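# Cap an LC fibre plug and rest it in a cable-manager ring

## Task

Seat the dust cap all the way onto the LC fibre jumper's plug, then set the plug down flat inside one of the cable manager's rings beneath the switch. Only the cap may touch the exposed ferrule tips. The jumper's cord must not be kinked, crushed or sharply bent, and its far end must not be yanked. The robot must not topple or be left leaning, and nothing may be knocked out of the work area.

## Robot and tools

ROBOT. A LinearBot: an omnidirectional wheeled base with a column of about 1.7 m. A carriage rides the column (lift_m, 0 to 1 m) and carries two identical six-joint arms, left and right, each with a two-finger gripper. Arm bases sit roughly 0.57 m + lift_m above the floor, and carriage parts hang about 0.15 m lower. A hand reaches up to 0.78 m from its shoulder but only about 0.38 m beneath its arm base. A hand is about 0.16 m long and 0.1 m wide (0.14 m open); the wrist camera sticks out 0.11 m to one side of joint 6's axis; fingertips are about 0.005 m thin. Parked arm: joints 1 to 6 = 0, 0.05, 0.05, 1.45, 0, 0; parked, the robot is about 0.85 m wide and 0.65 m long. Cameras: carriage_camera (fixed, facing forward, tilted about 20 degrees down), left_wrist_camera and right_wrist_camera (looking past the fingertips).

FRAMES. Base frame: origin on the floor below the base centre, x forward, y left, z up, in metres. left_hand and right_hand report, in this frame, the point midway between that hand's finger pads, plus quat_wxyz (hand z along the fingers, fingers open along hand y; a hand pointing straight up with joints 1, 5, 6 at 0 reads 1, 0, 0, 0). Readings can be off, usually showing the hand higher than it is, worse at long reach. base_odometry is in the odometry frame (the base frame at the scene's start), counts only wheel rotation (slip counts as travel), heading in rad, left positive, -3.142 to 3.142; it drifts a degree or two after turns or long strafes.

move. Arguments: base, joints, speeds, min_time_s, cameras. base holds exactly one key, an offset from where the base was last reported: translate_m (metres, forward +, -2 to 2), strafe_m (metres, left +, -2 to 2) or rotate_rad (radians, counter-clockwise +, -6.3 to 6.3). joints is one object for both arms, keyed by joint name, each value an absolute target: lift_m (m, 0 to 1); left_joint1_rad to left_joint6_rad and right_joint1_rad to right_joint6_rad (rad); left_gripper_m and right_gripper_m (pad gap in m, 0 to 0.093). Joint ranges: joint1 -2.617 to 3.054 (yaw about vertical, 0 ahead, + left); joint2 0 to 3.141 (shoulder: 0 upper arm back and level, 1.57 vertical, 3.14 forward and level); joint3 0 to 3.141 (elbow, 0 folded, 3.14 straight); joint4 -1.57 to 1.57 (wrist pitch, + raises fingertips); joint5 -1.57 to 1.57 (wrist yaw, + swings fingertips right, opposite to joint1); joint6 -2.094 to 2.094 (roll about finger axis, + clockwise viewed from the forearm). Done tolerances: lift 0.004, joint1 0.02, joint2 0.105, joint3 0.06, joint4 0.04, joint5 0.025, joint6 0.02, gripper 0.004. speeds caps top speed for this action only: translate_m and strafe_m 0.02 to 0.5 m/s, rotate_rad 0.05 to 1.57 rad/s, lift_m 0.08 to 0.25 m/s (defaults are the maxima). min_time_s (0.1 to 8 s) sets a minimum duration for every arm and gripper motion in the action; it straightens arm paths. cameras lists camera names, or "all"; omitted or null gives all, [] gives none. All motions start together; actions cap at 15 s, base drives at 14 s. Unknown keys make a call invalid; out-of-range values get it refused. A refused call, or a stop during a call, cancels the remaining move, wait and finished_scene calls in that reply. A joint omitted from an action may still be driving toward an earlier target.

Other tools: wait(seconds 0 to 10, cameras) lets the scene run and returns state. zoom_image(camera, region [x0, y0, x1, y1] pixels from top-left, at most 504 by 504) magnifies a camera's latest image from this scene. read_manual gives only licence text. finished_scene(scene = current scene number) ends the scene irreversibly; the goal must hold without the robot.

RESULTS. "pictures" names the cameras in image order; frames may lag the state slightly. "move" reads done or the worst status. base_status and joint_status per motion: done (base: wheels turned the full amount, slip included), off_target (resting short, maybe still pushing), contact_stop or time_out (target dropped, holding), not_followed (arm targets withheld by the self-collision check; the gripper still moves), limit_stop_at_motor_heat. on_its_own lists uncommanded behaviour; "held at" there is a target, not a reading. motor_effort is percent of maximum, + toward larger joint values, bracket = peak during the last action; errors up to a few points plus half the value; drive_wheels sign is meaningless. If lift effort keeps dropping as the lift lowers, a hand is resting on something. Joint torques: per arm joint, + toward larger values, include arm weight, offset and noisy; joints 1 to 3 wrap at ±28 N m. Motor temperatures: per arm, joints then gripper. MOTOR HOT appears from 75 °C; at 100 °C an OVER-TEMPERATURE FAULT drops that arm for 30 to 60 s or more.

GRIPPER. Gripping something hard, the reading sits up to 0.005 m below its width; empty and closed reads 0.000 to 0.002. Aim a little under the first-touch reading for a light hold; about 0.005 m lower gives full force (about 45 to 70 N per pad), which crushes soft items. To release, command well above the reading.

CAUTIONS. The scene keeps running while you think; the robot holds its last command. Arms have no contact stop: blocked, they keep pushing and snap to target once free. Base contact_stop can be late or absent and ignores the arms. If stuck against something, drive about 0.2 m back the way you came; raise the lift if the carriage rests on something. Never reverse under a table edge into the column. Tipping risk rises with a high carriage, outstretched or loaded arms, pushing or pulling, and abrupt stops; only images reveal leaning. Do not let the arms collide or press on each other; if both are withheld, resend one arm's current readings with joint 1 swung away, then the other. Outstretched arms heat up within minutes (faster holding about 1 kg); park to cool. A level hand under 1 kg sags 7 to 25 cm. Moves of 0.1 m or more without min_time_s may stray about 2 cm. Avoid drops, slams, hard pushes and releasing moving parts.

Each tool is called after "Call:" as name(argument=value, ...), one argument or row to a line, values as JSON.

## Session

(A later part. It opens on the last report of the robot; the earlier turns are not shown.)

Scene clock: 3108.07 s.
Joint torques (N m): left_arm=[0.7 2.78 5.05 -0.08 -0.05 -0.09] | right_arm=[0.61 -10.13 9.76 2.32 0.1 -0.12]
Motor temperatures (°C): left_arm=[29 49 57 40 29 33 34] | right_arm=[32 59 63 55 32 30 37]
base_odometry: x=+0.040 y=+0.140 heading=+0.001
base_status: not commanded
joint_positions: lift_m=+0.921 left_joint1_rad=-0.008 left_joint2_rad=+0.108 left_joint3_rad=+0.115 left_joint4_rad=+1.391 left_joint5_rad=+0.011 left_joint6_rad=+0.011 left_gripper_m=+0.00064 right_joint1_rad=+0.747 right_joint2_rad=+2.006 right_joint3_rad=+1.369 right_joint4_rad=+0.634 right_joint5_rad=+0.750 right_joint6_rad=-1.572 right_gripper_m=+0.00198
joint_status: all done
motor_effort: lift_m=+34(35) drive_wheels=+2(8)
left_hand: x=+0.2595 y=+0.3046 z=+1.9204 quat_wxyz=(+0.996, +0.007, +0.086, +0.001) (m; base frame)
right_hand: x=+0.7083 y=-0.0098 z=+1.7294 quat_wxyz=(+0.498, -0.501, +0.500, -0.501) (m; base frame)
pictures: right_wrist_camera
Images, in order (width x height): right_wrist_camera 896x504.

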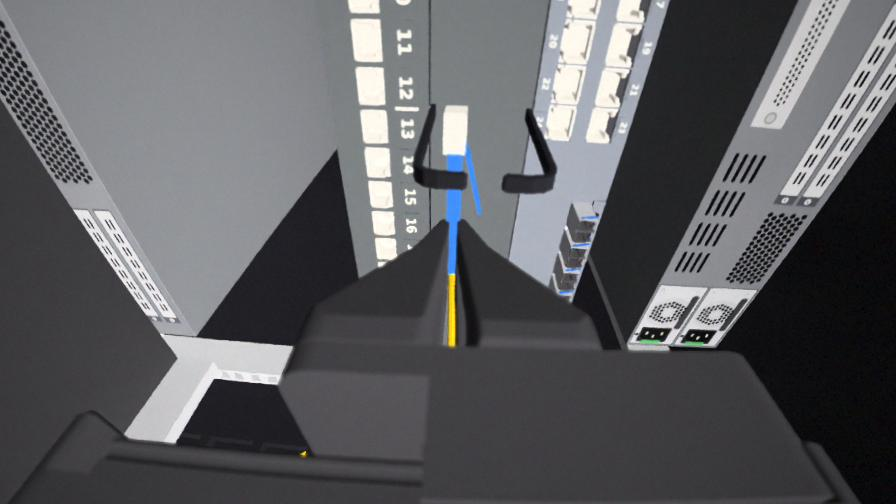

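Call:
move(
  joints={"lift_m": 0.9135},
  speeds={"lift_m": 0.08},
  cameras=["right_wrist_camera"],
)

Call:
zoom_image(
  camera="right_wrist_camera",
  region=[380, 60, 560, 260],
)

Scene clock: 3111.83 s.
Joint torques (N m): left_arm=[0.7 2.97 5.24 -0.11 -0.04 -0.09] | right_arm=[0.57 -10.66 9.21 2.36 0.09 -0.12]
Motor temperatures (°C): left_arm=[29 49 57 40 29 33 34] | right_arm=[32 59 63 55 32 30 37]
move: done
base_odometry: x=+0.040 y=+0.140 heading=+0.001
base_status: not commanded
joint_positions: lift_m=+0.914 left_joint1_rad=-0.008 left_joint2_rad=+0.105 left_joint3_rad=+0.112 left_joint4_rad=+1.393 left_joint5_rad=+0.011 left_joint6_rad=+0.011 left_gripper_m=+0.00064 right_joint1_rad=+0.747 right_joint2_rad=+2.011 right_joint3_rad=+1.375 right_joint4_rad=+0.630 right_joint5_rad=+0.751 right_joint6_rad=-1.573 right_gripper_m=+0.00198
joint_status: all done
motor_effort: lift_m=+34(34) drive_wheels=+2(7)
left_hand: x=+0.2593 y=+0.3047 z=+1.9127 quat_wxyz=(+0.996, +0.006, +0.086, +0.001) (m; base frame)
right_hand: x=+0.7094 y=-0.0090 z=+1.7213 quat_wxyz=(+0.496, -0.502, +0.501, -0.501) (m; base frame)
pictures: right_wrist_camera
Images, in order (width x height): right_wrist_camera 896x504.

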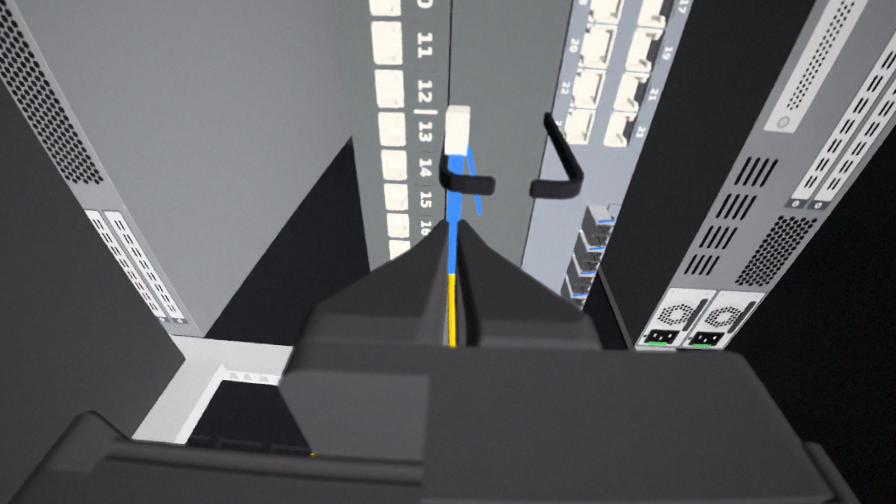

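Scaled by 2.520 from the camera's 896x504 image, which has a finer 1280x720 frame.

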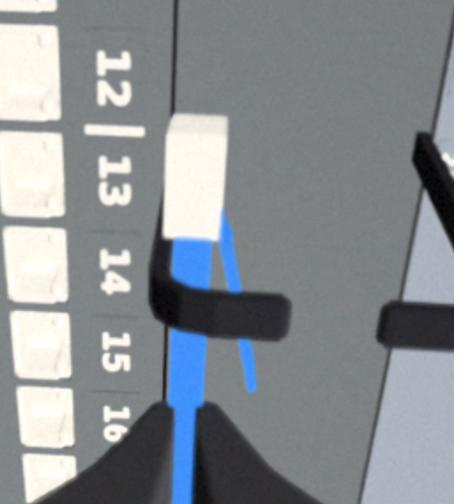

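Call:
move(
  joints={"lift_m": 0.9122},
  speeds={"lift_m": 0.08},
  cameras=["right_wrist_camera"],
)

Call:
zoom_image(
  camera="right_wrist_camera",
  region=[400, 80, 520, 240],
)

Scene clock: 3128.30 s.
Joint torques (N m): left_arm=[0.72 3.02 5.42 -0.1 -0.05 -0.09] | right_arm=[0.61 -10.69 9.17 2.32 0.1 -0.12]
Motor temperatures (°C): left_arm=[29 49 56 39 29 33 34] | right_arm=[32 60 64 55 32 30 37]
move: done
base_odometry: x=+0.040 y=+0.140 heading=+0.001
base_status: not commanded
joint_positions: lift_m=+0.912 left_joint1_rad=-0.008 left_joint2_rad=+0.105 left_joint3_rad=+0.110 left_joint4_rad=+1.393 left_joint5_rad=+0.011 left_joint6_rad=+0.011 left_gripper_m=+0.00064 right_joint1_rad=+0.747 right_joint2_rad=+2.012 right_joint3_rad=+1.375 right_joint4_rad=+0.632 right_joint5_rad=+0.751 right_joint6_rad=-1.573 right_gripper_m=+0.00198
joint_status: all done
motor_effort: lift_m=+33(34) drive_wheels=+3(4)
left_hand: x=+0.2595 y=+0.3047 z=+1.9111 quat_wxyz=(+0.996, +0.006, +0.086, +0.001) (m; base frame)
right_hand: x=+0.7094 y=-0.0089 z=+1.7205 quat_wxyz=(+0.497, -0.501, +0.501, -0.501) (m; base frame)
pictures: right_wrist_camera
Images, in order (width x height): right_wrist_camera 896x504.

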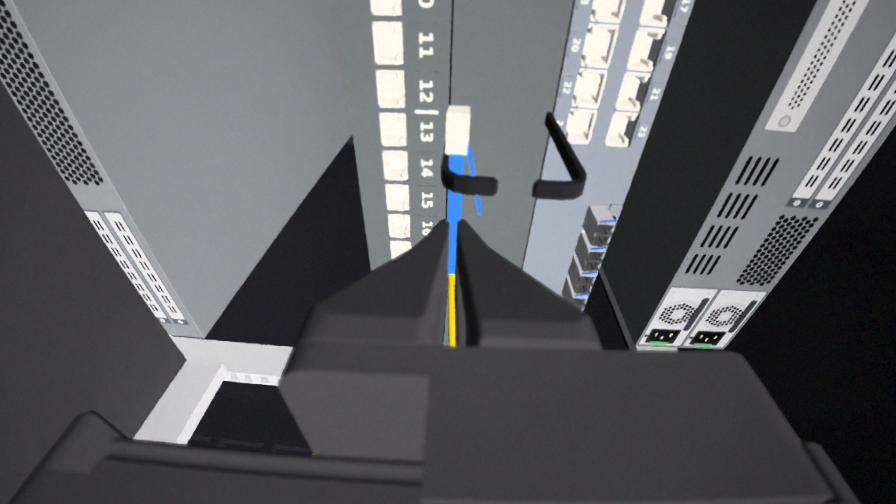

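Scaled by 3.150 from the camera's 896x504 image, which has a finer 1280x720 frame.

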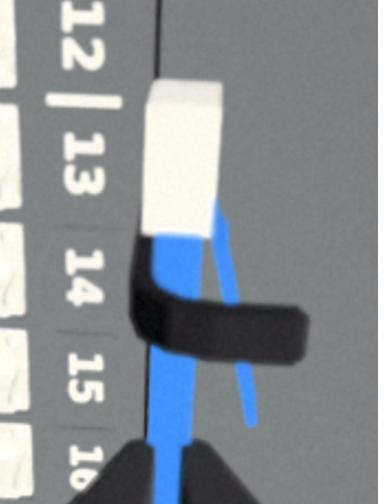

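Call:
move(
  joints={"lift_m": 0.9112},
  speeds={"lift_m": 0.08},
  cameras=["right_wrist_camera"],
)

Call:
zoom_image(
  camera="right_wrist_camera",
  region=[400, 80, 520, 240],
)

Scene clock: 3140.87 s.
Joint torques (N m): left_arm=[0.68 3.07 5.53 -0.11 -0.04 -0.09] | right_arm=[0.59 -10.71 9.16 2.28 0.07 -0.11]
Motor temperatures (°C): left_arm=[29 48 55 39 29 33 34] | right_arm=[32 60 64 55 32 30 37]
move: done
base_odometry: x=+0.040 y=+0.140 heading=+0.001
base_status: not commanded
joint_positions: lift_m=+0.911 left_joint1_rad=-0.008 left_joint2_rad=+0.104 left_joint3_rad=+0.109 left_joint4_rad=+1.394 left_joint5_rad=+0.011 left_joint6_rad=+0.011 left_gripper_m=+0.00064 right_joint1_rad=+0.747 right_joint2_rad=+2.012 right_joint3_rad=+1.375 right_joint4_rad=+0.636 right_joint5_rad=+0.751 right_joint6_rad=-1.573 right_gripper_m=+0.00198
joint_status: all done
motor_effort: lift_m=+33(34) drive_wheels=+4(7)
left_hand: x=+0.2595 y=+0.3047 z=+1.9098 quat_wxyz=(+0.996, +0.006, +0.086, +0.001) (m; base frame)
right_hand: x=+0.7094 y=-0.0089 z=+1.7202 quat_wxyz=(+0.498, -0.500, +0.501, -0.501) (m; base frame)
pictures: right_wrist_camera
Images, in order (width x height): right_wrist_camera 896x504.

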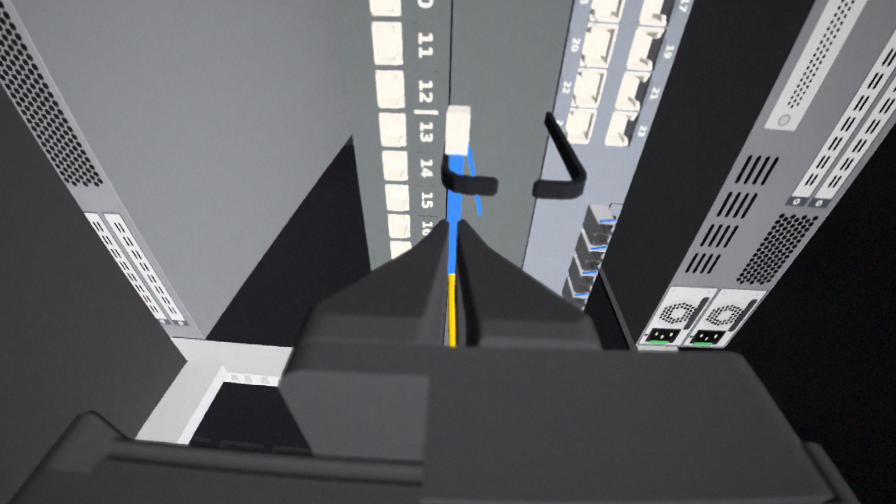

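Scaled by 3.150 from the camera's 896x504 image, which has a finer 1280x720 frame.

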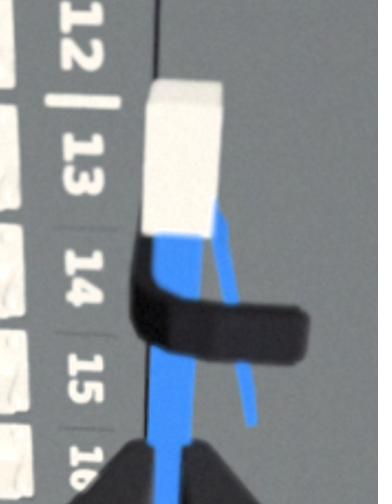

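Call:
move(
  joints={"right_gripper_m": 0.012},
  min_time_s=2,
  cameras=["right_wrist_camera"],
)

Call:
zoom_image(
  camera="right_wrist_camera",
  region=[380, 80, 540, 300],
)

Scene clock: 3148.57 s.
Joint torques (N m): left_arm=[0.68 3.1 5.52 -0.11 -0.05 -0.09] | right_arm=[0.58 -10.71 9.17 2.29 0.08 -0.12]
Motor temperatures (°C): left_arm=[29 48 56 39 29 33 34] | right_arm=[32 60 64 55 32 30 36]
move: done
base_odometry: x=+0.040 y=+0.140 heading=+0.001
base_status: not commanded
joint_positions: lift_m=+0.911 left_joint1_rad=-0.008 left_joint2_rad=+0.104 left_joint3_rad=+0.109 left_joint4_rad=+1.394 left_joint5_rad=+0.011 left_joint6_rad=+0.011 left_gripper_m=+0.00064 right_joint1_rad=+0.747 right_joint2_rad=+2.012 right_joint3_rad=+1.375 right_joint4_rad=+0.635 right_joint5_rad=+0.751 right_joint6_rad=-1.573 right_gripper_m=+0.01188
joint_status: all done
motor_effort: lift_m=+33(33) drive_wheels=+4(8)
left_hand: x=+0.2595 y=+0.3047 z=+1.9098 quat_wxyz=(+0.996, +0.006, +0.086, +0.001) (m; base frame)
right_hand: x=+0.7094 y=-0.0089 z=+1.7201 quat_wxyz=(+0.498, -0.500, +0.501, -0.501) (m; base frame)
pictures: right_wrist_camera
Images, in order (width x height): right_wrist_camera 896x504.

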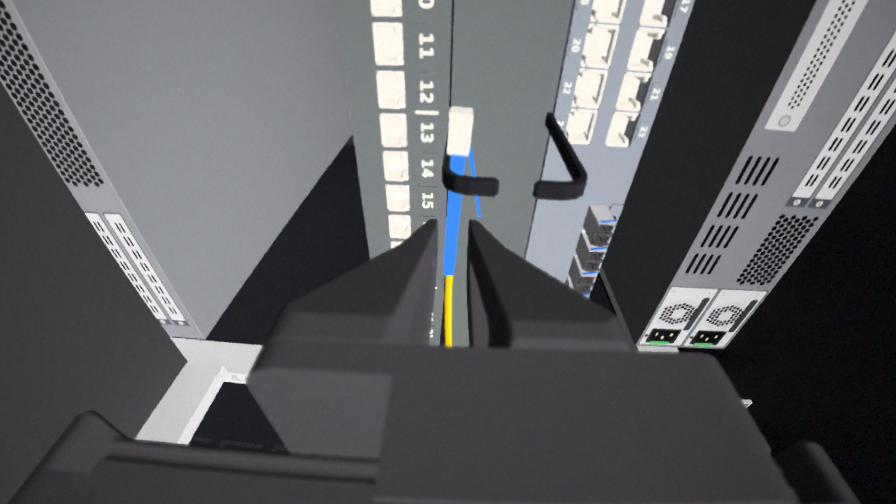

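Scaled by 2.291 from the camera's 896x504 image, which has a finer 1280x720 frame.

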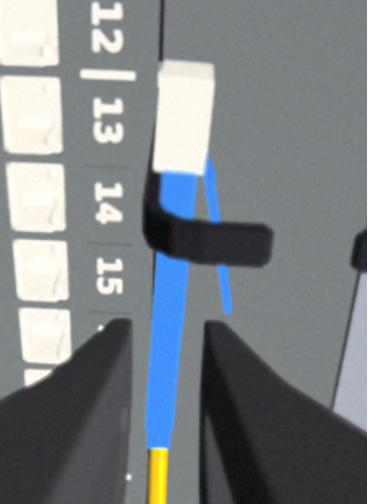

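Call:
move(
  joints={"right_gripper_m": 0.02},
  min_time_s=1.5,
  cameras=["right_wrist_camera"],
)

Call:
zoom_image(
  camera="right_wrist_camera",
  region=[380, 80, 540, 300],
)

Scene clock: 3161.37 s.
Joint torques (N m): left_arm=[0.7 3.06 5.52 -0.11 -0.05 -0.09] | right_arm=[0.59 -10.71 9.16 2.3 0.09 -0.12]
Motor temperatures (°C): left_arm=[29 48 56 38 29 33 34] | right_arm=[32 60 64 55 32 30 36]
move: done
base_odometry: x=+0.040 y=+0.140 heading=+0.001
base_status: not commanded
joint_positions: lift_m=+0.911 left_joint1_rad=-0.008 left_joint2_rad=+0.104 left_joint3_rad=+0.109 left_joint4_rad=+1.394 left_joint5_rad=+0.011 left_joint6_rad=+0.011 left_gripper_m=+0.00064 right_joint1_rad=+0.747 right_joint2_rad=+2.012 right_joint3_rad=+1.375 right_joint4_rad=+0.635 right_joint5_rad=+0.751 right_joint6_rad=-1.573 right_gripper_m=+0.01986
joint_status: all done
motor_effort: lift_m=+33(33) drive_wheels=+3(9)
left_hand: x=+0.2595 y=+0.3047 z=+1.9098 quat_wxyz=(+0.996, +0.006, +0.086, +0.001) (m; base frame)
right_hand: x=+0.7094 y=-0.0089 z=+1.7201 quat_wxyz=(+0.498, -0.500, +0.501, -0.501) (m; base frame)
pictures: right_wrist_camera
Images, in order (width x height): right_wrist_camera 896x504.

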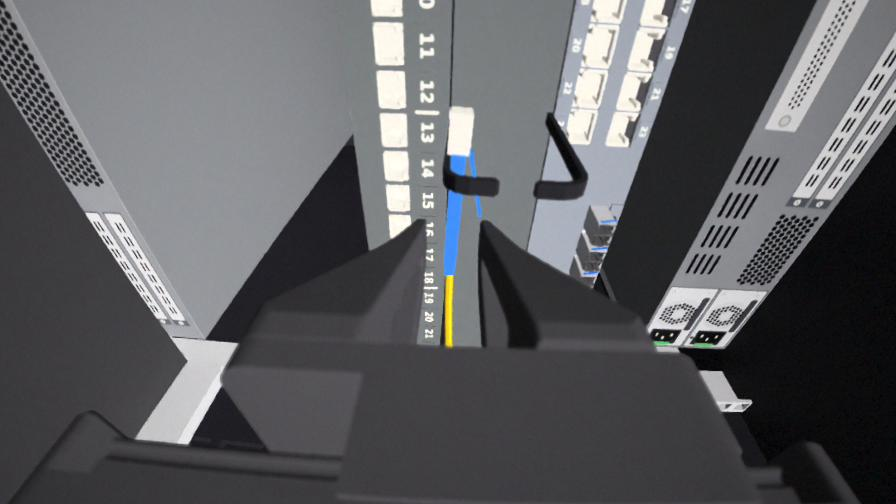

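Scaled by 2.291 from the camera's 896x504 image, which has a finer 1280x720 frame.

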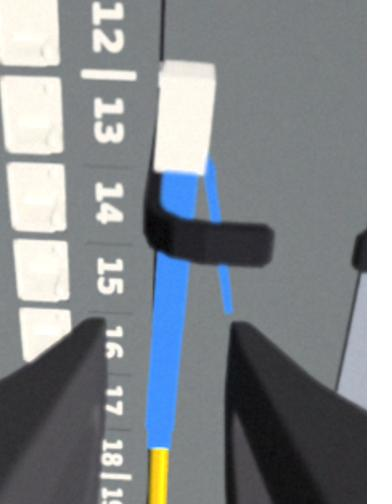

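Call:
move(
  joints={"right_gripper_m": 0.036},
  min_time_s=1.5,
  cameras=[],
)

Call:
move(
  base={"translate_m": -0.03},
  speeds={"translate_m": 0.03},
  cameras=["right_wrist_camera"],
)

Scene clock: 3211.83 s.
Joint torques (N m): left_arm=[0.69 3.06 5.55 -0.11 -0.05 -0.09] | right_arm=[0.61 -10.69 9.17 2.3 0.09 -0.11]
Motor temperatures (°C): left_arm=[29 47 55 36 29 33 34] | right_arm=[32 60 65 55 32 30 35]
move: done
base_odometry: x=+0.040 y=+0.140 heading=+0.001
base_status: not commanded
joint_positions: lift_m=+0.911 left_joint1_rad=-0.008 left_joint2_rad=+0.104 left_joint3_rad=+0.109 left_joint4_rad=+1.394 left_joint5_rad=+0.011 left_joint6_rad=+0.011 left_gripper_m=+0.00064 right_joint1_rad=+0.747 right_joint2_rad=+2.012 right_joint3_rad=+1.375 right_joint4_rad=+0.635 right_joint5_rad=+0.751 right_joint6_rad=-1.573 right_gripper_m=+0.03587
joint_status: all done
motor_effort: lift_m=+33(33) drive_wheels=+1(7)
left_hand: x=+0.2595 y=+0.3047 z=+1.9098 quat_wxyz=(+0.996, +0.006, +0.086, +0.001) (m; base frame)
right_hand: x=+0.7094 y=-0.0089 z=+1.7200 quat_wxyz=(+0.498, -0.500, +0.501, -0.501) (m; base frame)
pictures: none
No camera images: "cameras" was empty.

Scene clock: 3213.23 s.
Joint torques (N m): left_arm=[0.68 3.07 5.55 -0.2 -0.04 -0.1] | right_arm=[0.31 -10.59 9.16 2.34 0.09 -0.12]
Motor temperatures (°C): left_arm=[29 47 55 36 29 33 34] | right_arm=[32 60 65 55 32 30 35]
move: done
base_odometry: x=+0.010 y=+0.140 heading=+0.001
base_status: done
joint_positions: lift_m=+0.911 left_joint1_rad=-0.008 left_joint2_rad=+0.104 left_joint3_rad=+0.109 left_joint4_rad=+1.399 left_joint5_rad=+0.011 left_joint6_rad=+0.011 left_gripper_m=+0.00064 right_joint1_rad=+0.750 right_joint2_rad=+2.012 right_joint3_rad=+1.375 right_joint4_rad=+0.632 right_joint5_rad=+0.751 right_joint6_rad=-1.573 right_gripper_m=+0.03587
joint_status: not commanded
motor_effort: lift_m=+33(33) drive_wheels=+0(8)
left_hand: x=+0.2583 y=+0.3048 z=+1.9100 quat_wxyz=(+0.997, +0.006, +0.083, +0.001) (m; base frame)
right_hand: x=+0.7085 y=-0.0074 z=+1.7195 quat_wxyz=(+0.498, -0.502, +0.500, -0.501) (m; base frame)
pictures: right_wrist_camera
Images, in order (width x height): right_wrist_camera 896x504.

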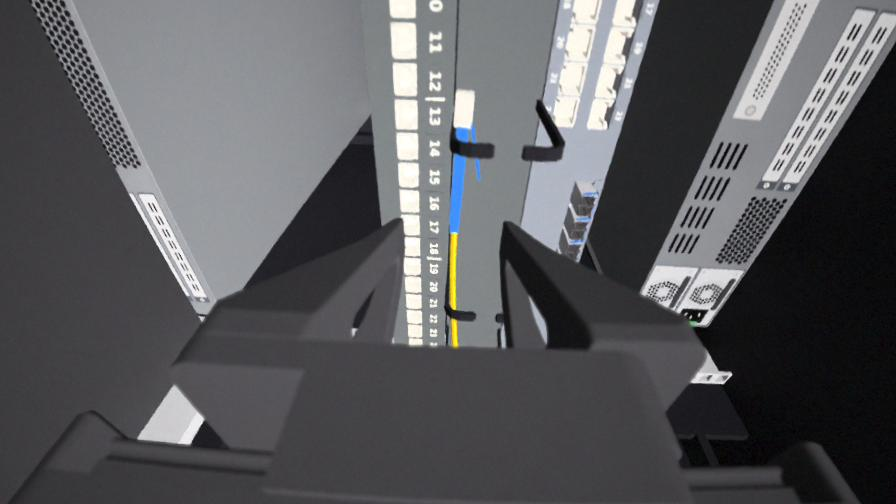

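Call:
move(
  base={"translate_m": -0.12},
  speeds={"translate_m": 0.08},
  cameras=["right_wrist_camera"],
)

Call:
zoom_image(
  camera="right_wrist_camera",
  region=[400, 80, 560, 240],
)

Scene clock: 3218.57 s.
Joint torques (N m): left_arm=[0.69 3.06 5.5 -0.17 -0.04 -0.08] | right_arm=[0.06 -10.73 9.16 2.34 0.09 -0.11]
Motor temperatures (°C): left_arm=[29 47 55 36 29 33 34] | right_arm=[32 60 65 55 32 30 35]
move: done
base_odometry: x=-0.110 y=+0.140 heading=+0.001
base_status: done
joint_positions: lift_m=+0.911 left_joint1_rad=-0.008 left_joint2_rad=+0.104 left_joint3_rad=+0.109 left_joint4_rad=+1.399 left_joint5_rad=+0.011 left_joint6_rad=+0.011 left_gripper_m=+0.00064 right_joint1_rad=+0.753 right_joint2_rad=+2.012 right_joint3_rad=+1.375 right_joint4_rad=+0.631 right_joint5_rad=+0.751 right_joint6_rad=-1.573 right_gripper_m=+0.03587
joint_status: not commanded
motor_effort: lift_m=+33(33) drive_wheels=-1(10)
left_hand: x=+0.2583 y=+0.3048 z=+1.9100 quat_wxyz=(+0.996, +0.006, +0.084, +0.001) (m; base frame)
right_hand: x=+0.7078 y=-0.0064 z=+1.7193 quat_wxyz=(+0.498, -0.503, +0.499, -0.500) (m; base frame)
pictures: right_wrist_camera
Images, in order (width x height): right_wrist_camera 896x504.

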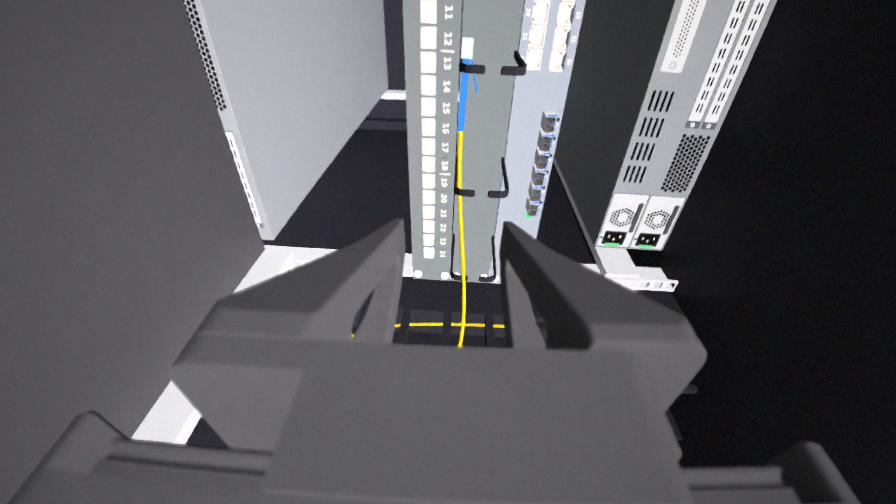

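Scaled by 3.150 from the camera's 896x504 image, which has a finer 1280x720 frame.

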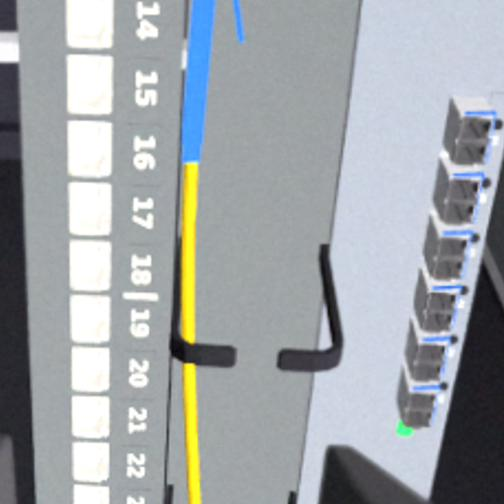

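Call:
zoom_image(
  camera="right_wrist_camera",
  region=[430, 20, 550, 150],
)

Call:
move(
  base={"translate_m": -0.15},
  speeds={"translate_m": 0.1},
  cameras=["carriage_camera", "right_wrist_camera"],
)

Scaled by 3.877 from the camera's 896x504 image, which has a finer 1280x720 frame.

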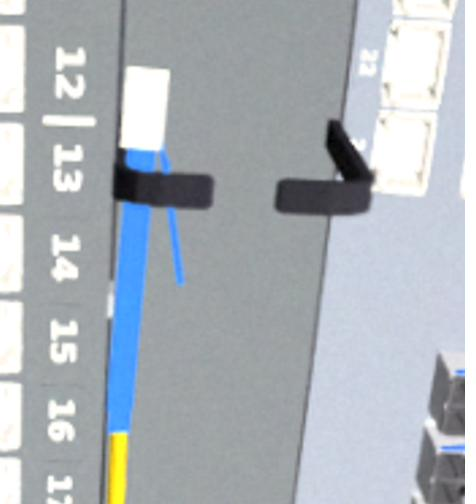

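Scene clock: 3225.00 s.
Joint torques (N m): left_arm=[0.7 3.1 5.53 -0.18 -0.05 -0.09] | right_arm=[-0.13 -10.78 9.14 2.35 0.08 -0.12]
Motor temperatures (°C): left_arm=[29 47 55 36 29 33 34] | right_arm=[32 60 65 55 32 30 34]
move: done
base_odometry: x=-0.260 y=+0.140 heading=+0.001
base_status: done
joint_positions: lift_m=+0.911 left_joint1_rad=-0.008 left_joint2_rad=+0.104 left_joint3_rad=+0.109 left_joint4_rad=+1.400 left_joint5_rad=+0.011 left_joint6_rad=+0.011 left_gripper_m=+0.00064 right_joint1_rad=+0.753 right_joint2_rad=+2.012 right_joint3_rad=+1.375 right_joint4_rad=+0.631 right_joint5_rad=+0.752 right_joint6_rad=-1.573 right_gripper_m=+0.03587
joint_status: not commanded
motor_effort: lift_m=+33(33) drive_wheels=-1(12)
left_hand: x=+0.2581 y=+0.3048 z=+1.9100 quat_wxyz=(+0.997, +0.006, +0.083, +0.001) (m; base frame)
right_hand: x=+0.7076 y=-0.0061 z=+1.7193 quat_wxyz=(+0.498, -0.503, +0.499, -0.500) (m; base frame)
pictures: carriage_camera, right_wrist_camera
Images, in order (width x height): carriage_camera 896x504, right_wrist_camera 896x504.

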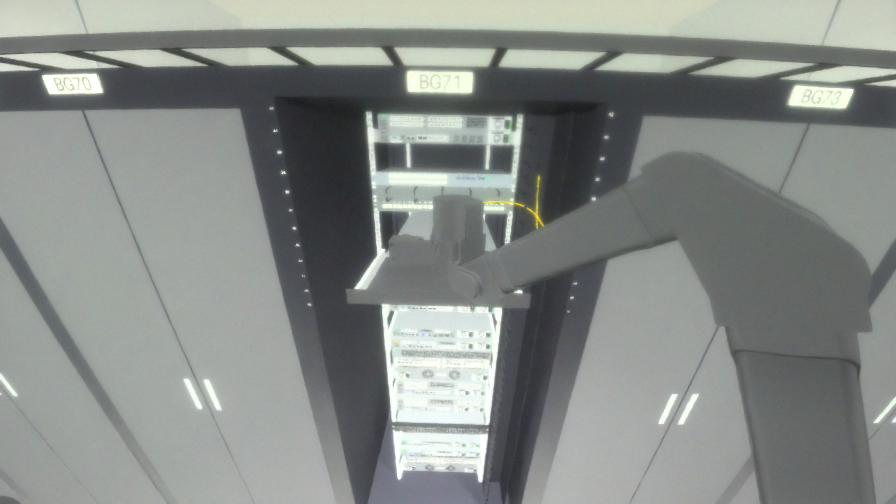

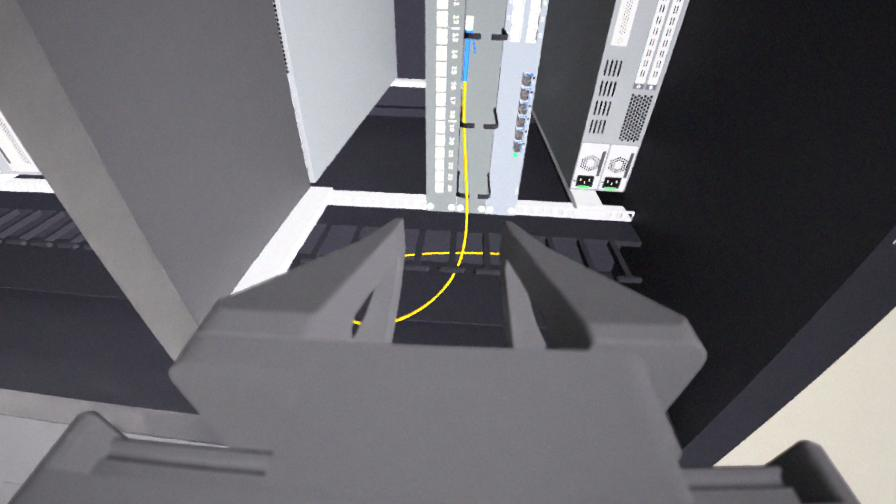

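Call:
zoom_image(
  camera="right_wrist_camera",
  region=[440, 0, 530, 100],
)

Scaled by 5.040 from the camera's 896x504 image, which has a finer 1280x720 frame.

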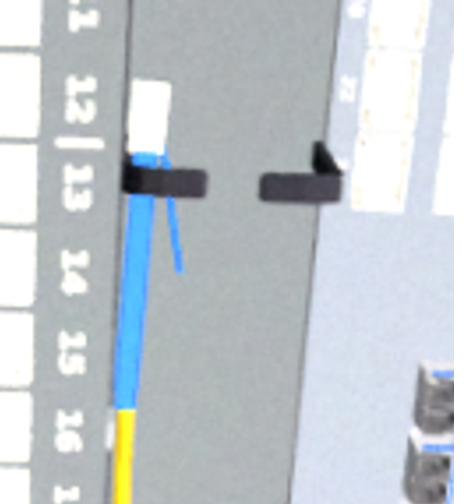

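Call:
finished_scene(
  scene=1,
)

The scene is finished: the task was done.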